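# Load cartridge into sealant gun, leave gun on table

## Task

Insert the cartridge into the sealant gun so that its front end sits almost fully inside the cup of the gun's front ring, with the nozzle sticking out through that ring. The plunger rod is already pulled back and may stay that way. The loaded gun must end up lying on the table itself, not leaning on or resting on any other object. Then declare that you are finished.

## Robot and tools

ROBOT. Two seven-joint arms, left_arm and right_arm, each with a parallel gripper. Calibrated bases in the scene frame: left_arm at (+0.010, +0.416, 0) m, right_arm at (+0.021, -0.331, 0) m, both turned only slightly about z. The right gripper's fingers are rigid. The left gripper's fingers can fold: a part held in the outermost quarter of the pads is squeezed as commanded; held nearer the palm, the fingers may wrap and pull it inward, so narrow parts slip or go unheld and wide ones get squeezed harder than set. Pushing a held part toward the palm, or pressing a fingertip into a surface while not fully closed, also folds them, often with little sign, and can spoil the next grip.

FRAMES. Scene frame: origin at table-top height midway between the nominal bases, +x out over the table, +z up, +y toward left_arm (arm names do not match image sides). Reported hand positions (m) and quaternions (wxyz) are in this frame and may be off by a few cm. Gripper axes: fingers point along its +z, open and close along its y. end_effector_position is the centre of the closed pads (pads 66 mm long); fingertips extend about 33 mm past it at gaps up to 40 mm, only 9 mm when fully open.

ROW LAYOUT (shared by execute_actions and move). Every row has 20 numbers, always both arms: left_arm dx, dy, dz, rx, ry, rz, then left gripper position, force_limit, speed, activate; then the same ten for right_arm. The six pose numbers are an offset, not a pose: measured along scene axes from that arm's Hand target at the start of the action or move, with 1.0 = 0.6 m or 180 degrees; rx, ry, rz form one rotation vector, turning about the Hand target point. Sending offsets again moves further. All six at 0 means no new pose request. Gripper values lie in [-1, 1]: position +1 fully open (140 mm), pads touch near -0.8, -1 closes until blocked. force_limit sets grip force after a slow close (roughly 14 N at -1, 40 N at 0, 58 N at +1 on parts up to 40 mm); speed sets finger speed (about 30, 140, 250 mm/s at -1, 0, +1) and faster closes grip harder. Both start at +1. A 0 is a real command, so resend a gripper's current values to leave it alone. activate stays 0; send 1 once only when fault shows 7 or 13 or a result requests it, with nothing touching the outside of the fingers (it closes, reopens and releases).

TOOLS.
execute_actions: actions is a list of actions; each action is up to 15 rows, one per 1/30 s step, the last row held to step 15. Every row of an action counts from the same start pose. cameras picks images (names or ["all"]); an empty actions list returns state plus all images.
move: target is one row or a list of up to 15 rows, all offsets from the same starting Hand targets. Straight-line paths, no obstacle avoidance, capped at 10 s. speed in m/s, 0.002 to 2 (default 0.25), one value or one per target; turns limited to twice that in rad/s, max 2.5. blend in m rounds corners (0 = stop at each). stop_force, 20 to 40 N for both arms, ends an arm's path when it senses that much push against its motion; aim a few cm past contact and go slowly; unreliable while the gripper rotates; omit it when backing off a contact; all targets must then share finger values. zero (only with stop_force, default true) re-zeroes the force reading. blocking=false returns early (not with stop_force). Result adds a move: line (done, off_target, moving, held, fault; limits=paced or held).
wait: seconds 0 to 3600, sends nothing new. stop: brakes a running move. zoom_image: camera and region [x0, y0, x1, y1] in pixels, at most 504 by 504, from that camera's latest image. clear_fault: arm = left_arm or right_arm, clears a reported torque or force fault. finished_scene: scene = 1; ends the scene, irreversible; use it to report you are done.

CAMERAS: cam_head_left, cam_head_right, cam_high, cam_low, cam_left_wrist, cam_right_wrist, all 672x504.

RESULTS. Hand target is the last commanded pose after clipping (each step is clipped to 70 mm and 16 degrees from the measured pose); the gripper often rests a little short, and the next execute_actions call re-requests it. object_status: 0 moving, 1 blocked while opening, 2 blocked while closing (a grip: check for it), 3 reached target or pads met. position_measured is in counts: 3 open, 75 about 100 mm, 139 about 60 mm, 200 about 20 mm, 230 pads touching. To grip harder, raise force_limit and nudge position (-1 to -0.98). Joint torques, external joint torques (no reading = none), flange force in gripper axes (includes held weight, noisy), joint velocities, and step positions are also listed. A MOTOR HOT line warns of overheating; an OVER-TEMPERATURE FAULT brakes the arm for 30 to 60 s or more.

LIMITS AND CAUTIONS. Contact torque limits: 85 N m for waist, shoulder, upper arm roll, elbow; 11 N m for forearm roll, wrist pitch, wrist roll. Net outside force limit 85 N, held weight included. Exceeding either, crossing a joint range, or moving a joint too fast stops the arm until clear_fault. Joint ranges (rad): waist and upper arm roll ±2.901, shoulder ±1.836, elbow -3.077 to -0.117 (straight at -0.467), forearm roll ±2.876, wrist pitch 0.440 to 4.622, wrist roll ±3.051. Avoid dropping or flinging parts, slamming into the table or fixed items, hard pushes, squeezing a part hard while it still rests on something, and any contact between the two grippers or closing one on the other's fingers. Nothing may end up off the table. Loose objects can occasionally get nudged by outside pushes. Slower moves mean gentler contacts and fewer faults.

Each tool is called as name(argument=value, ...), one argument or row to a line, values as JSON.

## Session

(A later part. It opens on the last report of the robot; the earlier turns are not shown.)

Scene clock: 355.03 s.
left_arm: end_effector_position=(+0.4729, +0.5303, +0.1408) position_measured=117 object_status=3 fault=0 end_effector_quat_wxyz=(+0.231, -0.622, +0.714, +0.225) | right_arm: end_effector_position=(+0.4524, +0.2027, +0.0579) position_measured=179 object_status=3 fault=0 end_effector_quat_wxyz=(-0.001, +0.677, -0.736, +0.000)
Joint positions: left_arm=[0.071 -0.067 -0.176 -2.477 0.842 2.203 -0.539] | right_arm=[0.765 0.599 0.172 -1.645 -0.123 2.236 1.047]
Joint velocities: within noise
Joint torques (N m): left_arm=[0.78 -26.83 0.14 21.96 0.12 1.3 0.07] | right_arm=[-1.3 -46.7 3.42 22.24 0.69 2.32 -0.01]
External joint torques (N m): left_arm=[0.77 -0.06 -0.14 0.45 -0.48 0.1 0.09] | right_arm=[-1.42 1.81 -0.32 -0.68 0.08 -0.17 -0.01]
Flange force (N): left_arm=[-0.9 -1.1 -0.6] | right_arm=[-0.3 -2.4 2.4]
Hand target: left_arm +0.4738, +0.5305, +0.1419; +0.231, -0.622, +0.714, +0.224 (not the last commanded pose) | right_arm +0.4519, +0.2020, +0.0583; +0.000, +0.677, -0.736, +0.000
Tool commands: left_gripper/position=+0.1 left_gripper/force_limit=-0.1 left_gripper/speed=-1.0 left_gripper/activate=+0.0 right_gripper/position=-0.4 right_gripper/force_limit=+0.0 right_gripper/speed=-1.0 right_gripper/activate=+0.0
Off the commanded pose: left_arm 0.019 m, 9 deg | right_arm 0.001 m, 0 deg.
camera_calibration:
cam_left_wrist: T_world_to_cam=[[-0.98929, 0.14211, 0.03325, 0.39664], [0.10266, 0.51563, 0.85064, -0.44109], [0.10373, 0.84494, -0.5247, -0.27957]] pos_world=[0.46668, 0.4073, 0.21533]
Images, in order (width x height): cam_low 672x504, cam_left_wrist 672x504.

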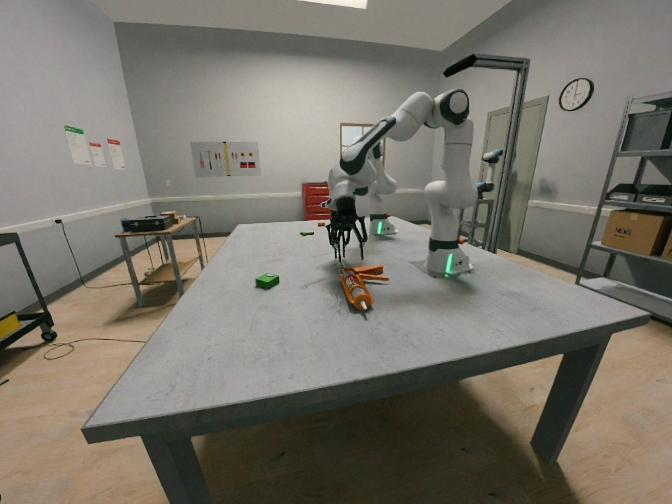

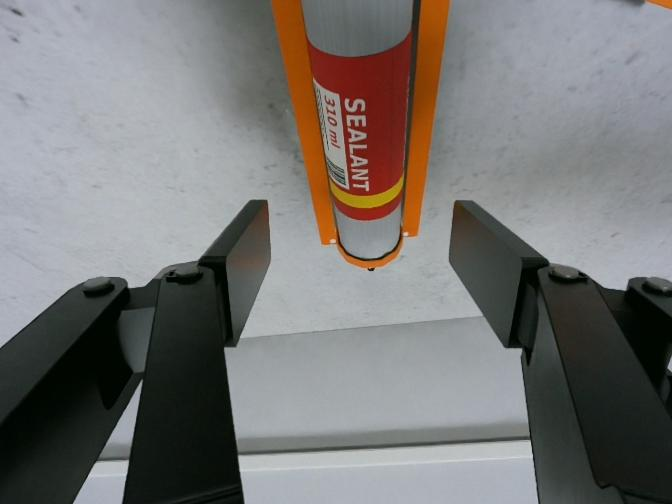

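move(
  target=[
    [-0.003,0.03,0.0,-0.1,0.008,-0.003,0.1,-0.1,-1,0,0,0,0.0,0,0,0,-0.4,0,-1,0],
    [-0.0055,0.081,-0.0773,-0.2078,0.0167,-0.007,0.1,-0.1,-1,0,0,0,0.0,0,0,0,-0.4,0,-1,0],
  ],
  speed=0.15,
  blend=0.02,
  cameras=["cam_left_wrist"],
)

Scene clock: 367.17 s.
left_arm: end_effector_position=(+0.4719, +0.5787, +0.0968) position_measured=117 object_status=3 fault=0 end_effector_quat_wxyz=(+0.006, -0.650, +0.760, -0.004) | right_arm: end_effector_position=(+0.4524, +0.2027, +0.0579) position_measured=179 object_status=3 fault=0 end_effector_quat_wxyz=(-0.001, +0.677, -0.736, +0.000)
Joint positions: left_arm=[0.105 -0.001 0.219 -2.424 -0.004 2.438 0.497] | right_arm=[0.765 0.599 0.172 -1.645 -0.123 2.236 1.047]
Joint velocities: left_arm=[0 0 0.001 0.001 0.001 -0.001 0.006] | right_arm=[within noise]
Joint torques (N m): left_arm=[1.03 -27.45 -0.3 21.99 0.06 2.36 0.01] | right_arm=[-1.3 -46.77 3.38 22.3 0.68 2.34 -0.05]
External joint torques (N m): left_arm=[0.99 0.91 -0.34 0.66 -0.43 -0.23 0.02] | right_arm=[-1.22 1.64 -0.19 -0.53 0.07 -0.13 -0.05]
Flange force (N): left_arm=[-3.1 -4.2 1.2] | right_arm=[-0.7 -2.4 2.2]
Hand target: left_arm +0.4705, +0.5791, +0.0956; +0.003, -0.650, +0.760, -0.003 | right_arm +0.4519, +0.2020, +0.0583; +0.000, +0.677, -0.736, +0.000
Off the commanded pose: left_arm 0.002 m, 0 deg | right_arm 0.001 m, 0 deg.
move: done
cam_left_wrist: T_world_to_cam=[[-0.98566, 0.16691, -0.02468, 0.37969], [0.14714, 0.92193, 0.35832, -0.63695], [0.08256, 0.34955, -0.93327, -0.00711]] pos_world=[0.46856, 0.52633, 0.23096]

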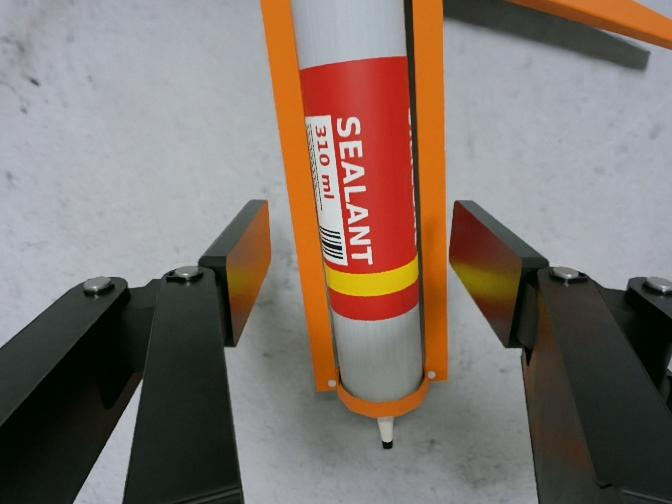

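move(
  target=[
    [0.0,0.0,0.0,0,0,0.0265,0.1,-0.1,-1,0,0,0,0.0,0,0,0,-1,0,-1,0],
  ],
  speed=0.1,
  cameras=["cam_left_wrist"],
)

Scene clock: 369.77 s.
left_arm: end_effector_position=(+0.4718, +0.5787, +0.0968) position_measured=117 object_status=3 fault=0 end_effector_quat_wxyz=(+0.006, -0.678, +0.735, -0.004) | right_arm: end_effector_position=(+0.4525, +0.2027, +0.0580) position_measured=221 object_status=2 fault=0 end_effector_quat_wxyz=(-0.001, +0.677, -0.736, +0.000)
Joint positions: left_arm=[0.105 -0.001 0.22 -2.424 -0.005 2.438 0.425] | right_arm=[0.765 0.599 0.172 -1.645 -0.123 2.236 1.047]
Joint velocities: left_arm=[-0.001 0 0 0 0 0 -0.006] | right_arm=[within noise]
Joint torques (N m): left_arm=[0.76 -27.59 -0.41 21.81 0.41 2.43 -0.34] | right_arm=[-1.28 -46.61 3.53 21.73 0.68 2.26 -0.05]
External joint torques (N m): left_arm=[0.82 0.7 -0.36 0.51 -0.08 -0.16 -0.34] | right_arm=[-1.51 1.81 -0.29 -1.12 0.07 -0.22 -0.05]
Flange force (N): left_arm=[-1.2 -3.3 0.6] | right_arm=[1.5 -1.4 2.5]
Hand target: left_arm +0.4705, +0.5791, +0.0956; -0.003, +0.681, -0.733, +0.003 | right_arm +0.4519, +0.2020, +0.0583; +0.000, +0.677, -0.736, +0.000
Off the commanded pose: left_arm 0.002 m, 1 deg | right_arm 0.001 m, 0 deg.
move: done
cam_left_wrist: T_world_to_cam=[[-0.99525, 0.09407, -0.02514, 0.42637], [0.07897, 0.93083, 0.35681, -0.60989], [0.05697, 0.35313, -0.93384, 0.00292]] pos_world=[0.47234, 0.52657, 0.23106]

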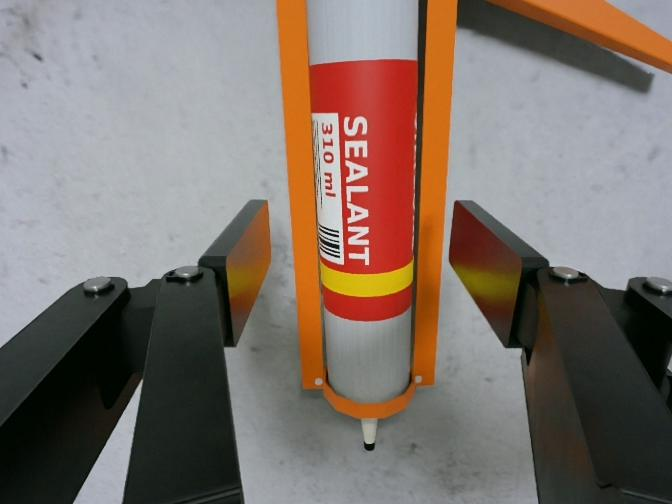

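move(
  target=[
    [-0.006,0.0,-0.015,0,0.0057,0.003,0.1,-0.1,-1,0,0,0,0.0,0,0,0,-1,0,-1,0],
  ],
  speed=0.1,
  cameras=["cam_left_wrist"],
)

Scene clock: 372.97 s.
left_arm: end_effector_position=(+0.4677, +0.5784, +0.0876) position_measured=117 object_status=3 fault=0 end_effector_quat_wxyz=(+0.002, +0.682, -0.731, -0.001) | right_arm: end_effector_position=(+0.4525, +0.2027, +0.0580) position_measured=221 object_status=2 fault=0 end_effector_quat_wxyz=(-0.001, +0.677, -0.736, +0.000)
Joint positions: left_arm=[0.105 0.02 0.22 -2.423 -0.005 2.438 0.413] | right_arm=[0.765 0.599 0.172 -1.645 -0.123 2.236 1.047]
Joint velocities: left_arm=[0 0 0 0.001 -0.002 0 -0.004] | right_arm=[within noise]
Joint torques (N m): left_arm=[0.63 -28.11 -0.34 21.61 0.52 2.61 -0.32] | right_arm=[-1.27 -46.66 3.51 21.68 0.69 2.27 0]
External joint torques (N m): left_arm=[0.59 0.6 -0.53 0.61 0.04 0.08 -0.32] | right_arm=[-1.23 1.84 -0.11 -1.23 0.08 -0.21 0]
Flange force (N): left_arm=[-0.8 -3.3 0.9] | right_arm=[1.6 -0.8 2.6]
Hand target: left_arm +0.4669, +0.5791, +0.0866; +0.003, +0.684, -0.729, -0.003 | right_arm +0.4519, +0.2020, +0.0583; +0.000, +0.677, -0.736, +0.000
Off the commanded pose: left_arm 0.001 m, 0 deg | right_arm 0.001 m, 0 deg.
move: done
cam_left_wrist: T_world_to_cam=[[-0.99657, 0.08256, -0.00634, 0.42769], [0.075, 0.93245, 0.35343, -0.60476], [0.03509, 0.35174, -0.93544, 0.00583]] pos_world=[0.47138, 0.52655, 0.2219]

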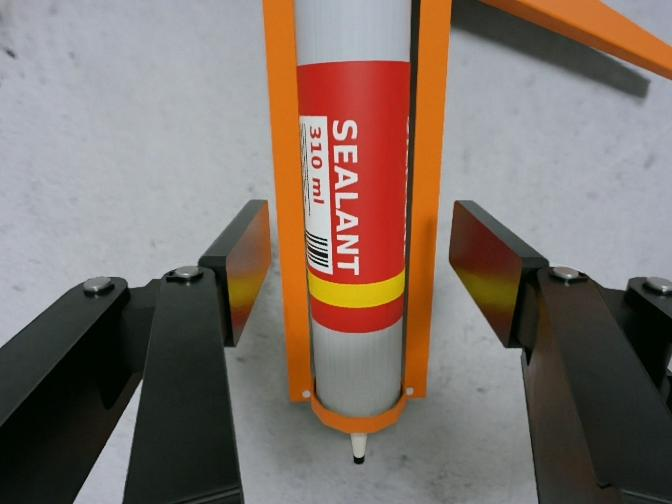

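move(
  target=[
    [0.0017,-0.001,-0.042,0,0,0,0.1,-0.1,-1,0,0,0,0.0,0,0,0,-1,0,-1,0],
  ],
  speed=0.06,
)

move(
  target=[
    [0,0,0,0,0,0,-1,-0.1,-1,0,0,0,0,0,0,0,-1,0,-1,0],
    [0.0,0,0.012,0.004,-0.0003,0,-1,-0.1,-1,0,0,0,0,0,0,0,-1,0,-1,0],
  ],
  speed=0.02,
  cameras=["cam_left_wrist","cam_low"],
)

zoom_image(
  camera="cam_left_wrist",
  region=[280, 354, 430, 504],
)

zoom_image(
  camera="cam_low",
  region=[348, 290, 378, 314],
)

Scene clock: 377.87 s.
left_arm: end_effector_position=(+0.4674, +0.5790, +0.0626) position_measured=117 object_status=3 fault=0 end_effector_quat_wxyz=(+0.003, +0.685, -0.728, -0.003) | right_arm: end_effector_position=(+0.4525, +0.2027, +0.0580) position_measured=221 object_status=2 fault=0 end_effector_quat_wxyz=(-0.001, +0.677, -0.736, +0.000)
Joint positions: left_arm=[0.105 0.077 0.218 -2.431 -0.022 2.497 0.416] | right_arm=[0.765 0.599 0.172 -1.645 -0.123 2.236 1.047]
Joint velocities: left_arm=[0.002 0.001 0 -0.001 0 0.004 0.001] | right_arm=[within noise]
Joint torques (N m): left_arm=[0.61 -29.12 -0.67 20.32 -0.01 2.95 0.16] | right_arm=[-1.27 -46.66 3.52 21.69 0.68 2.27 -0.01]
External joint torques (N m): left_arm=[0.63 0.66 -1.19 0.17 -0.45 0.42 0.16] | right_arm=[-1.17 1.75 -0.04 -1.18 0.07 -0.21 -0.01]
Flange force (N): left_arm=[-1.0 -2.4 3.2] | right_arm=[1.5 -0.7 2.4]
Hand target: left_arm +0.4679, +0.5785, +0.0614; +0.003, +0.684, -0.729, -0.003 | right_arm +0.4519, +0.2020, +0.0583; +0.000, +0.677, -0.736, +0.000
Off the commanded pose: left_arm 0.001 m, 0 deg | right_arm 0.001 m, 0 deg.
move: done

Scene clock: 380.13 s.
left_arm: end_effector_position=(+0.4663, +0.5783, +0.0657) position_measured=164 object_status=2 fault=0 end_effector_quat_wxyz=(+0.001, +0.683, -0.731, -0.008) | right_arm: end_effector_position=(+0.4525, +0.2027, +0.0580) position_measured=221 object_status=2 fault=0 end_effector_quat_wxyz=(-0.001, +0.677, -0.736, +0.000)
Joint positions: left_arm=[0.1 0.066 0.218 -2.435 -0.001 2.492 0.402] | right_arm=[0.765 0.599 0.172 -1.645 -0.123 2.236 1.047]
Joint velocities: left_arm=[0 0 -0.001 -0.001 0.002 0 -0.006] | right_arm=[within noise]
Joint torques (N m): left_arm=[0.21 -31.79 -0.19 21.41 0.71 2.59 -0.23] | right_arm=[-1.22 -47.18 3.57 22.37 0.68 2.33 -0.06]
External joint torques (N m): left_arm=[0.19 -2.15 -0.69 1.12 0.27 0.05 -0.23] | right_arm=[-1.35 1.2 -0.16 -0.45 0.07 -0.15 -0.06]
Flange force (N): left_arm=[1.7 1.6 -5.4] | right_arm=[0.2 -2.0 1.5]
Hand target: left_arm +0.4679, +0.5785, +0.0686; -0.002, +0.684, -0.729, -0.007 | right_arm +0.4519, +0.2020, +0.0583; +0.000, +0.677, -0.736, +0.000
Off the commanded pose: left_arm 0.003 m, 0 deg | right_arm 0.001 m, 0 deg.
move: done
cam_left_wrist: T_world_to_cam=[[-0.99677, 0.08034, 0.0017, 0.42695], [0.07548, 0.9287, 0.36308, -0.59541], [0.02759, 0.36204, -0.93175, -0.01732]] pos_world=[0.47099, 0.52492, 0.19932]
Images, in order (width x height): cam_low 672x504, cam_left_wrist 672x504.

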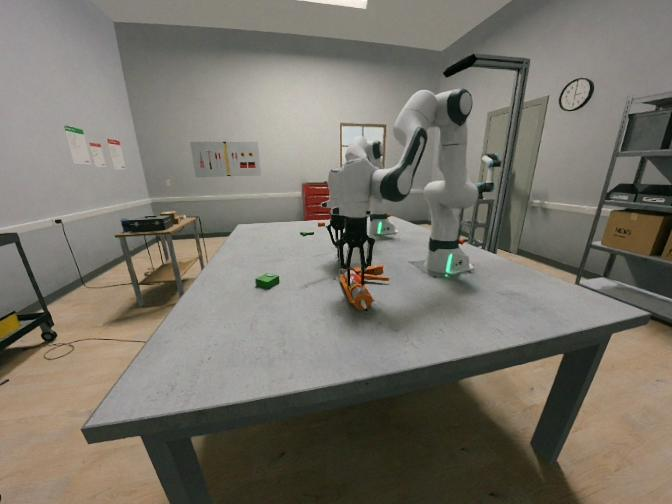

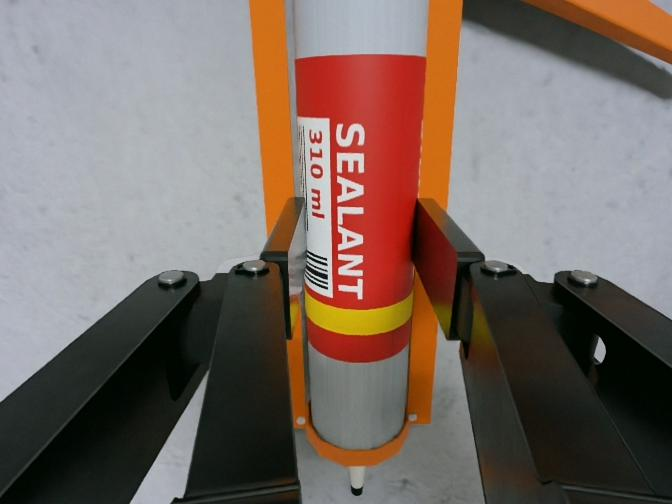

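Scaled by 3.360.

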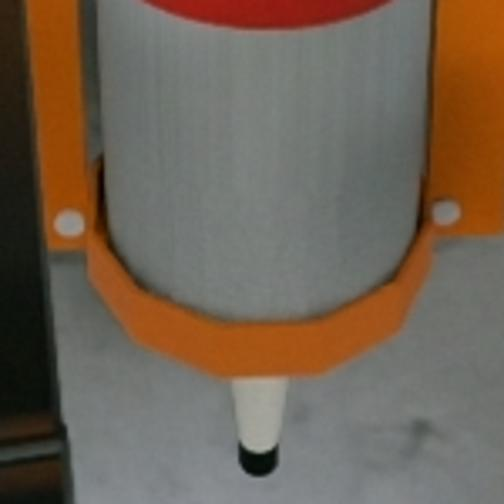

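Scaled by 16.800.

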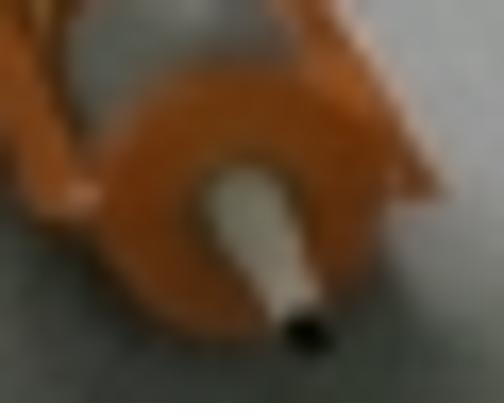

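move(
  target=[
    [0.003,0.0,0,0,0,0.002,-1,-0.1,-1,0,0,0,0,0,0,0,-1,0,-1,0],
    [0.0045,0.016,0,0,0,0.004,-1,-0.1,-1,0,-0.0008,-0.010,-0.006,0,0,0,-1,0,-1,0],
  ],
  speed=0.015,
  cameras=["cam_left_wrist","cam_low"],
)

zoom_image(
  camera="cam_left_wrist",
  region=[280, 354, 430, 504],
)

zoom_image(
  camera="cam_low",
  region=[348, 290, 378, 314],
)

Scene clock: 385.63 s.
left_arm: end_effector_position=(+0.4663, +0.5797, +0.0646) position_measured=164 object_status=2 fault=0 end_effector_quat_wxyz=(+0.006, +0.686, -0.727, -0.010) | right_arm: end_effector_position=(+0.4509, +0.2029, +0.0576) position_measured=221 object_status=2 fault=0 end_effector_quat_wxyz=(-0.006, +0.677, -0.736, -0.002)
Joint positions: left_arm=[0.103 0.076 0.218 -2.422 -0.005 2.479 0.399] | right_arm=[0.761 0.59 0.175 -1.666 -0.122 2.257 1.047]
Joint velocities: left_arm=[within noise] | right_arm=[-0.001 0 0.001 -0.002 0 0.003 -0.002]
Joint torques (N m): left_arm=[3.98 -31.69 3.56 24.09 0.9 3.75 0.06] | right_arm=[-3.7 -46.11 1.36 19.32 0.39 0.86 -0.23]
External joint torques (N m): left_arm=[3.99 -1.69 3.01 3.71 0.46 1.22 0.06] | right_arm=[-3.77 2.16 -2.38 -3.61 -0.22 -1.67 -0.23]
Flange force (N): left_arm=[-9.4 -3.4 -2.7] | right_arm=[11.0 0.7 1.3]
Hand target: left_arm +0.4706, +0.5881, +0.0686; -0.002, +0.689, -0.725, -0.007 | right_arm +0.4514, +0.1960, +0.0547; +0.000, +0.677, -0.736, +0.000
Off the commanded pose: left_arm 0.010 m, 1 deg | right_arm 0.008 m, 1 deg.
move: off_target (left_arm, right_arm)
cam_left_wrist: T_world_to_cam=[[-0.99739, 0.07133, 0.01108, 0.4318], [0.07054, 0.93061, 0.35916, -0.59497], [0.01531, 0.359, -0.93321, -0.01122]] pos_world=[0.47281, 0.52691, 0.19844]
Images, in order (width x height): cam_low 672x504, cam_left_wrist 672x504.

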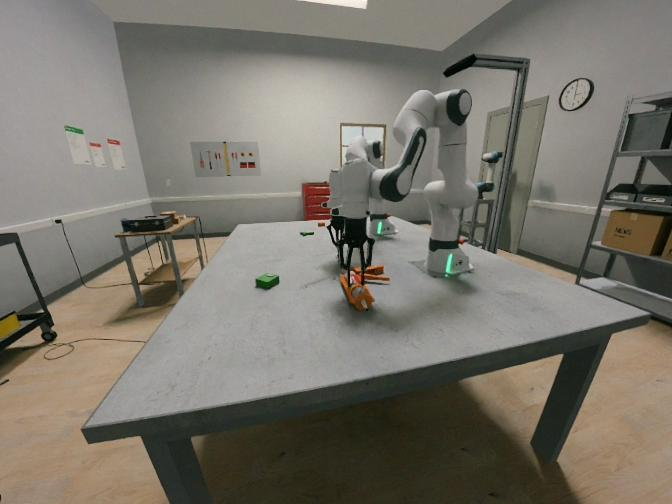

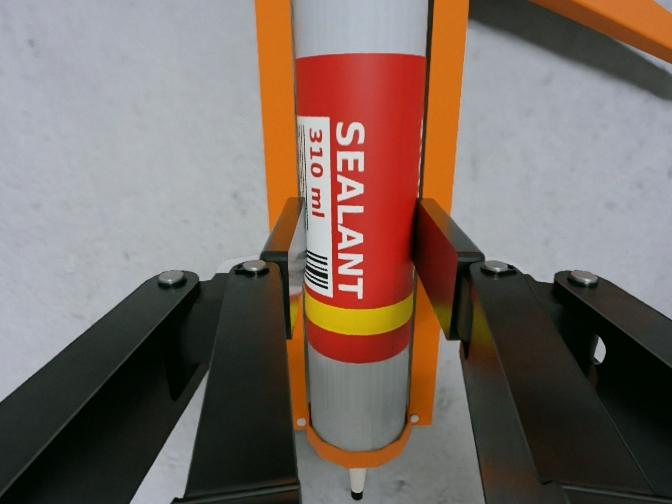

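Scaled by 3.360.

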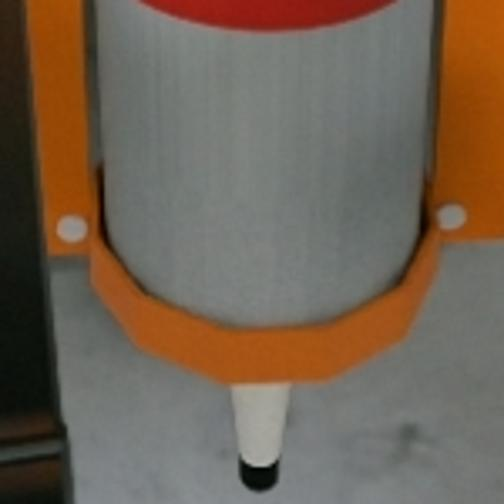

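Scaled by 16.800.

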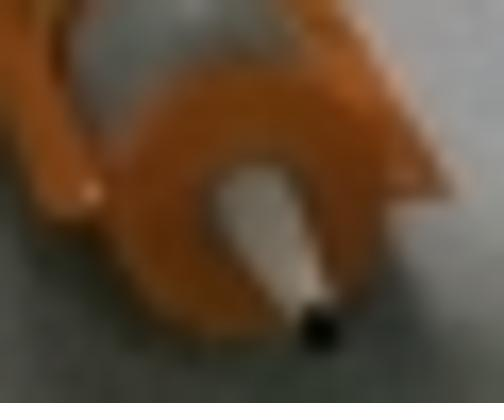

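move(
  target=[
    [0.0,-0.026,0,0,0,-0.002,-1,-0.1,-1,0,0.0008,0.010,0.006,0,0,0,-1,0,-1,0],
  ],
  speed=0.02,
  cameras=["cam_left_wrist","cam_low"],
)

zoom_image(
  camera="cam_left_wrist",
  region=[280, 354, 430, 504],
)

zoom_image(
  camera="cam_low",
  region=[348, 290, 378, 314],
)

Scene clock: 392.37 s.
left_arm: end_effector_position=(+0.4665, +0.5721, +0.0651) position_measured=164 object_status=2 fault=0 end_effector_quat_wxyz=(+0.004, +0.686, -0.728, -0.010) | right_arm: end_effector_position=(+0.4518, +0.2025, +0.0580) position_measured=221 object_status=2 fault=0 end_effector_quat_wxyz=(-0.001, +0.676, -0.737, -0.001)
Joint positions: left_arm=[0.092 0.068 0.214 -2.433 -0.001 2.483 0.382] | right_arm=[0.761 0.598 0.175 -1.648 -0.122 2.237 1.047]
Joint velocities: left_arm=[0 0.001 0 0 0 0.001 -0.005] | right_arm=[within noise]
Joint torques (N m): left_arm=[0.02 -31.9 -0.41 21.49 0.67 3.21 -0.28] | right_arm=[-0.99 -46.92 2.92 22.93 0.37 2.24 0.03]
External joint torques (N m): left_arm=[0.03 -2.37 -0.88 1.35 0.22 0.71 -0.28] | right_arm=[-1.02 1.46 -0.81 0.05 -0.24 -0.25 0.03]
Flange force (N): left_arm=[2.2 1.8 -4.2] | right_arm=[-3.2 -3.8 1.8]
Hand target: left_arm +0.4706, +0.5725, +0.0686; -0.002, +0.686, -0.727, -0.007 | right_arm +0.4519, +0.2020, +0.0583; +0.000, +0.677, -0.736, +0.000
Off the commanded pose: left_arm 0.005 m, 1 deg | right_arm 0.001 m, 0 deg.
move: off_target (left_arm)
cam_left_wrist: T_world_to_cam=[[-0.99732, 0.07258, 0.00877, 0.43192], [0.07085, 0.93004, 0.36057, -0.58797], [0.01801, 0.36023, -0.93269, -0.01006]] pos_world=[0.47261, 0.51911, 0.19883]
Images, in order (width x height): cam_low 672x504, cam_left_wrist 672x504.

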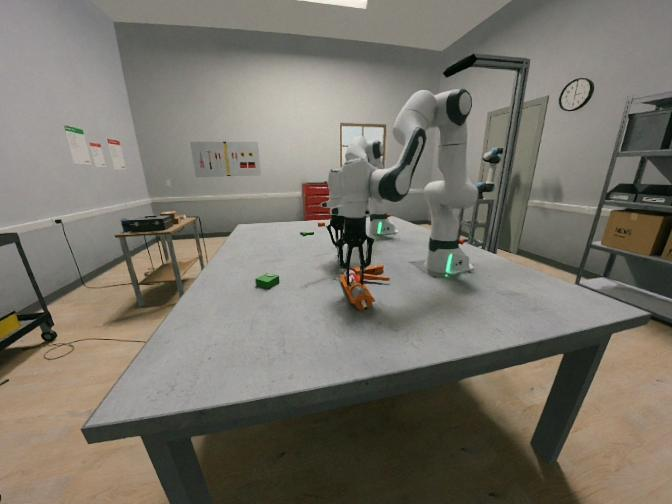

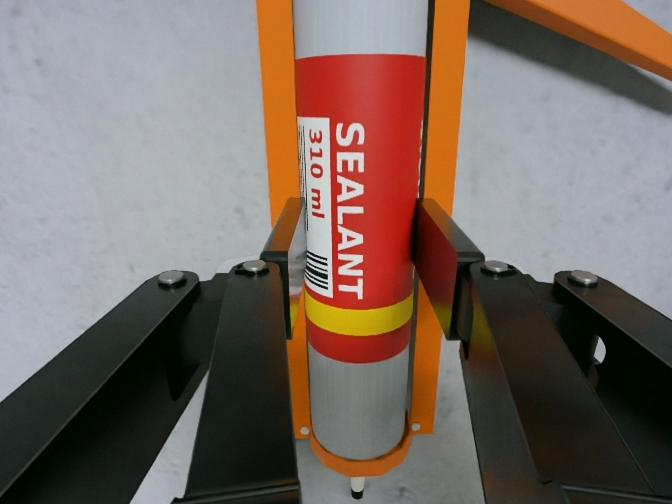

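Scaled by 3.360.

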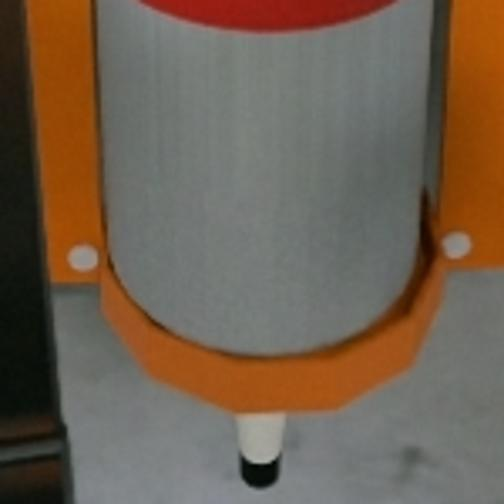

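Scaled by 16.800.

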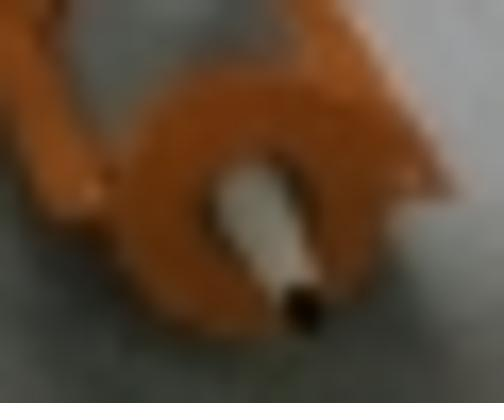

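move(
  target=[
    [0.0,0.014,0,0,0,0.002,-1,-0.1,-1,0,0,0,0,0,0,0,-1,0,-1,0],
    [0.0012,0.030,0.001,0,0,0.003,-1,-0.1,-1,0,-0.0008,-0.014,-0.007,0,0,0,-1,0,-1,0],
    [0.0012,0.032,0.003,0,0,-0.002,-1,-0.1,-1,0,-0.0008,-0.016,-0.007,0,0,0,-1,0,-1,0],
    [0.0012,0.033,-0.001,0,0,0.003,-1,-0.1,-1,0,-0.0008,-0.016,-0.007,0,0,0,-1,0,-1,0],
  ],
  speed=0.02,
  blend=0.001,
  cameras=["cam_left_wrist","cam_low"],
)

zoom_image(
  camera="cam_left_wrist",
  region=[280, 354, 430, 504],
)

zoom_image(
  camera="cam_low",
  region=[348, 290, 378, 314],
)

Scene clock: 399.97 s.
left_arm: end_effector_position=(+0.4657, +0.5807, +0.0640) position_measured=164 object_status=2 fault=0 end_effector_quat_wxyz=(+0.009, +0.684, -0.729, -0.010) | right_arm: end_effector_position=(+0.4500, +0.2033, +0.0582) position_measured=221 object_status=2 fault=0 end_effector_quat_wxyz=(-0.009, +0.677, -0.736, -0.004)
Joint positions: left_arm=[0.104 0.081 0.22 -2.416 -0.009 2.47 0.41] | right_arm=[0.756 0.583 0.18 -1.678 -0.121 2.269 1.047]
Joint torques (N m): left_arm=[5.51 -30.95 5.08 24.41 1.29 4.5 -0.09] | right_arm=[-4.94 -45.89 0.44 18.8 -0.05 0.12 -0.34]
External joint torques (N m): left_arm=[5.53 -0.95 4.51 4.19 0.85 2.02 -0.09] | right_arm=[-4.93 1.92 -3.28 -3.95 -0.65 -2.4 -0.34]
Flange force (N): left_arm=[-12.9 -4.5 0.3] | right_arm=[12.9 -0.2 -0.3]
Hand target: left_arm +0.4713, +0.5923, +0.0680; -0.002, +0.690, -0.724, -0.007 | right_arm +0.4514, +0.1924, +0.0541; +0.000, +0.677, -0.736, +0.000
Off the commanded pose: left_arm 0.013 m, 2 deg | right_arm 0.012 m, 1 deg.
move: off_target (left_arm, right_arm)
cam_left_wrist: T_world_to_cam=[[-0.99696, 0.07617, 0.01669, 0.42774], [0.07713, 0.93169, 0.35498, -0.599], [0.01149, 0.35519, -0.93472, -0.00796]] pos_world=[0.47273, 0.52833, 0.19805]
Images, in order (width x height): cam_low 672x504, cam_left_wrist 672x504.

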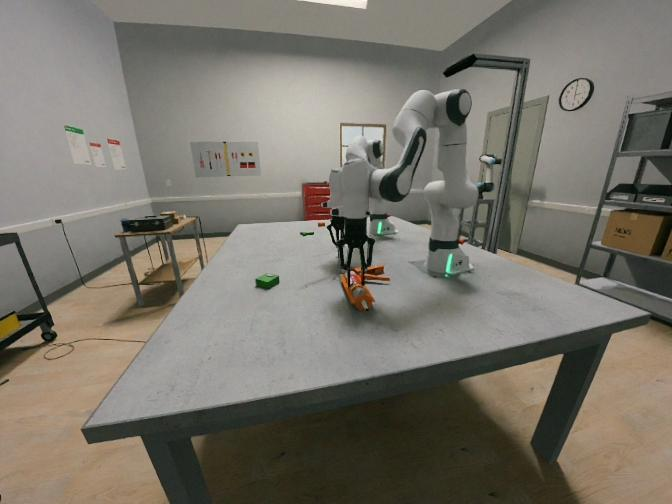

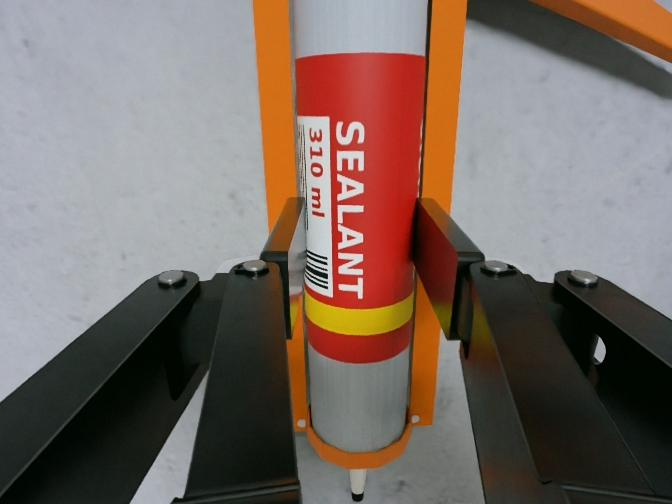

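Scaled by 3.360.

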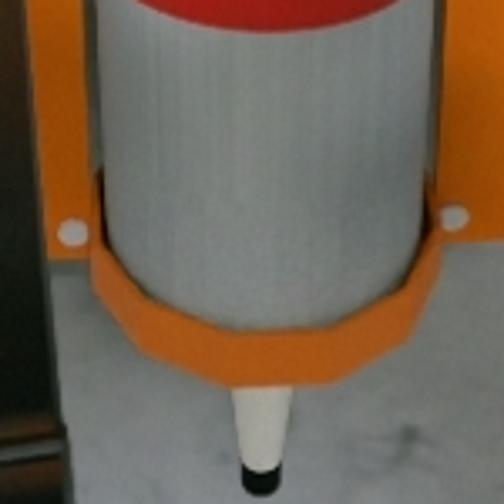

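Scaled by 16.800.

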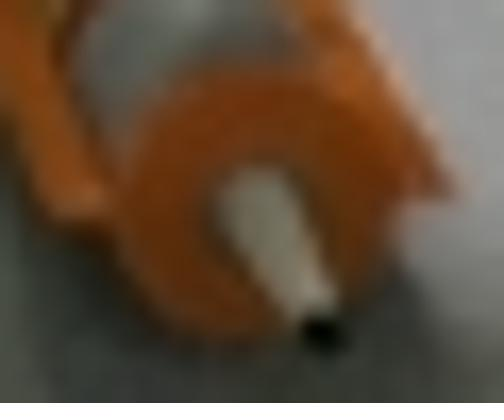

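move(
  target=[
    [-0.0035,-0.0165,-0.003,-0.002,0,0,-1,-0.1,-1,0,0.0006,0.017,0.006,0,0,0,-1,0,-1,0],
    [-0.0035,-0.0165,-0.0095,-0.004,0.0003,0,-1,-0.1,-1,0,0.0006,0.017,0.006,0,0,0,-1,0,-1,0],
  ],
  speed=0.03,
)

move(
  target=[
    [0,0,0,0,0,0,0.1,-0.2,-1,0,0,0,0,0,0,0,-0.4,0,-1,0],
    [0,0,0.04,0,0,0,0.1,-0.2,-1,0,0,0,0.08,0,0,0,-0.4,0,-1,0],
    [0,-0.11,0.33,0,0,0,0.1,-0.2,-1,0,-0.05,-0.2,0.25,0,0,0,-0.4,0,-1,0],
  ],
  speed=0.15,
  cameras=["cam_left_wrist","cam_high","cam_low","cam_head_right"],
)

zoom_image(
  camera="cam_left_wrist",
  region=[310, 40, 430, 130],
)

zoom_image(
  camera="cam_left_wrist",
  region=[310, 300, 430, 390],
)

zoom_image(
  camera="cam_high",
  region=[380, 180, 580, 300],
)

Scene clock: 403.80 s.
left_arm: end_effector_position=(+0.4668, +0.5810, +0.0628) position_measured=164 object_status=2 fault=0 end_effector_quat_wxyz=(+0.006, +0.690, -0.724, -0.005) | right_arm: end_effector_position=(+0.4520, +0.2043, +0.0581) position_measured=221 object_status=2 fault=0 end_effector_quat_wxyz=(-0.002, +0.677, -0.736, -0.002)
Joint positions: left_arm=[0.106 0.08 0.221 -2.424 -0.023 2.488 0.408] | right_arm=[0.761 0.6 0.177 -1.645 -0.123 2.24 1.047]
Joint velocities: left_arm=[0.001 0 0 0 -0.004 0.001 0.003] | right_arm=[within noise]
Joint torques (N m): left_arm=[0.8 -28.45 -0.22 21.21 -0.12 3.62 0.05] | right_arm=[-0.93 -46.81 2.59 22.56 0.3 1.88 0.08]
External joint torques (N m): left_arm=[0.69 1.43 -0.9 1.08 -0.56 1.12 0.05] | right_arm=[-0.82 1.66 -1.07 -0.35 -0.31 -0.62 0.08]
Flange force (N): left_arm=[-2.8 -6.5 6.2] | right_arm=[-3.0 -3.3 1.7]
Hand target: left_arm +0.4692, +0.5824, +0.0623; +0.003, +0.690, -0.724, -0.003 | right_arm +0.4518, +0.2026, +0.0577; +0.000, +0.677, -0.736, +0.000
Off the commanded pose: left_arm 0.003 m, 0 deg | right_arm 0.002 m, 0 deg.
move: done

Scene clock: 408.27 s.
left_arm: end_effector_position=(+0.4699, +0.5168, +0.2600) position_measured=117 object_status=3 fault=0 end_effector_quat_wxyz=(+0.002, +0.688, -0.726, -0.003) | right_arm: end_effector_position=(+0.4229, +0.0838, +0.2079) position_measured=179 object_status=3 fault=0 end_effector_quat_wxyz=(-0.002, +0.676, -0.737, +0.001)
Joint positions: left_arm=[0.068 -0.257 0.121 -2.244 0.036 1.983 0.24] | right_arm=[0.636 0.098 0.191 -1.98 -0.023 2.079 0.904]
Joint velocities: left_arm=[0.001 0 -0.001 0 -0.001 -0.001 -0.005] | right_arm=[0.001 -0.001 -0.001 0 -0.001 -0.001 -0.006]
Joint torques (N m): left_arm=[0.85 -22.83 -2.02 25.28 0.51 2.36 -0.29] | right_arm=[-1.59 -33.73 0.17 23.24 1.11 2.33 -0.03]
External joint torques (N m): left_arm=[0.83 0.53 -0.9 0.43 -0.18 -0.21 -0.29] | right_arm=[-1.64 0.86 -0.56 -0.93 0.44 -0.17 -0.03]
Flange force (N): left_arm=[0.3 -2.8 -1.1] | right_arm=[2.4 -0.7 1.6]
Hand target: left_arm +0.4692, +0.5164, +0.2603; +0.003, +0.690, -0.724, -0.003 | right_arm +0.4218, +0.0826, +0.2077; +0.000, -0.677, +0.736, +0.000
Off the commanded pose: left_arm 0.001 m, 0 deg | right_arm 0.002 m, 0 deg.
move: done
cam_left_wrist: T_world_to_cam=[[-0.99771, 0.06742, -0.00461, 0.44398], [0.06139, 0.93276, 0.35523, -0.6026], [0.02825, 0.35413, -0.93477, 0.19042]] pos_world=[0.47458, 0.46471, 0.3941]
Images, in order (width x height): cam_head_right 672x504, cam_high 672x504, cam_low 672x504, cam_left_wrist 672x504.

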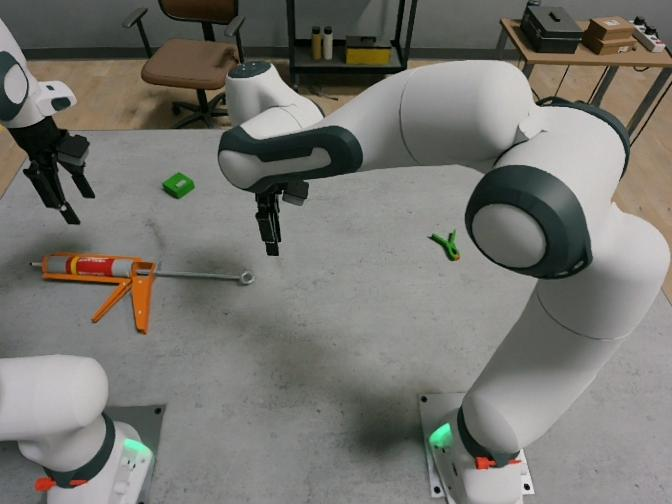

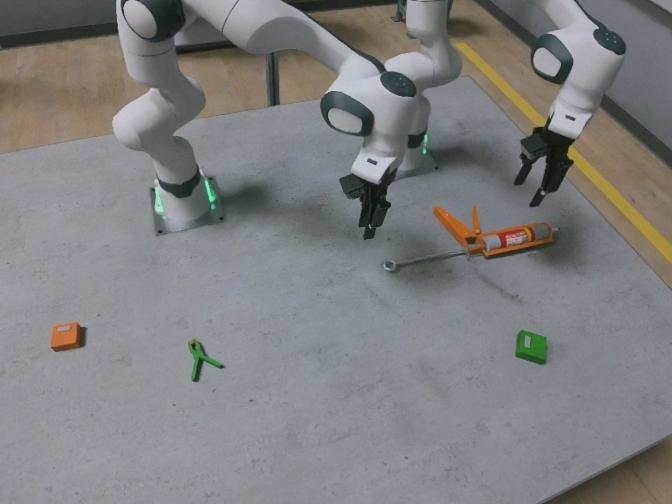

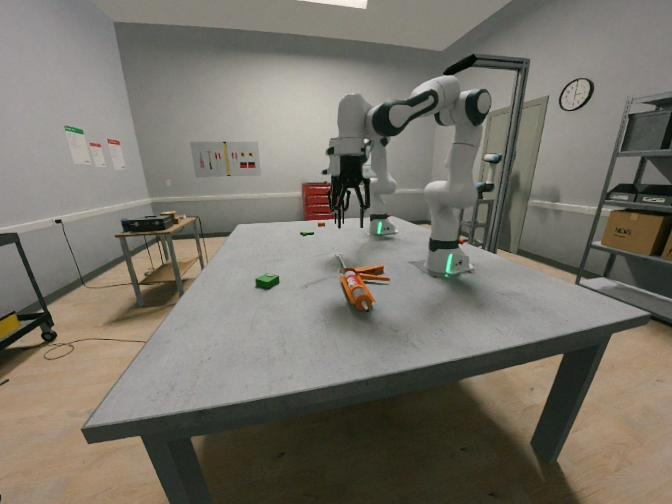

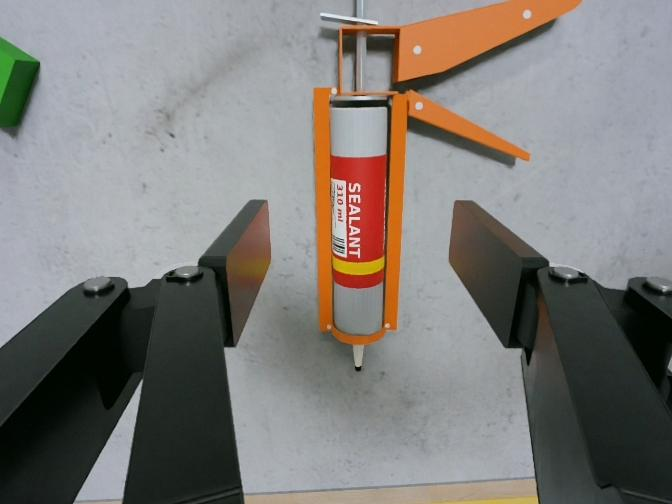

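Scaled by 4.200.

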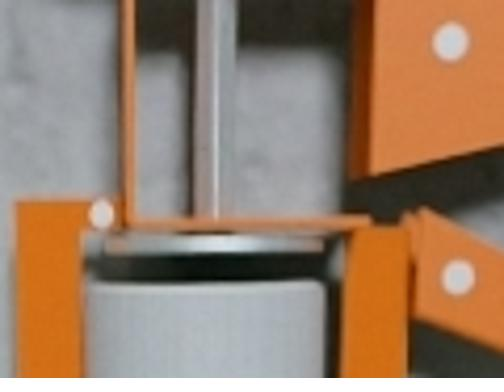

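Scaled by 4.200.

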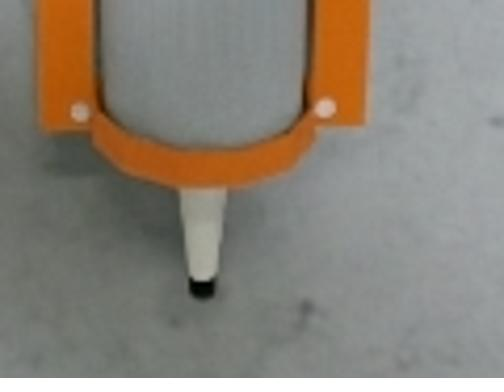

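Scaled by 2.520.

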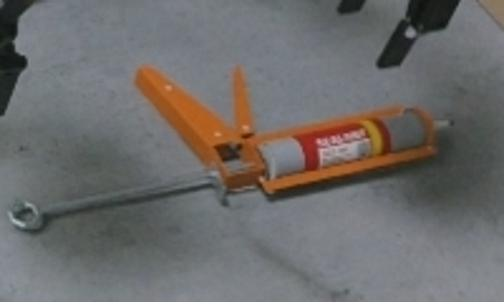

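finished_scene(
  scene=2,
)

The scene is finished: the task was done.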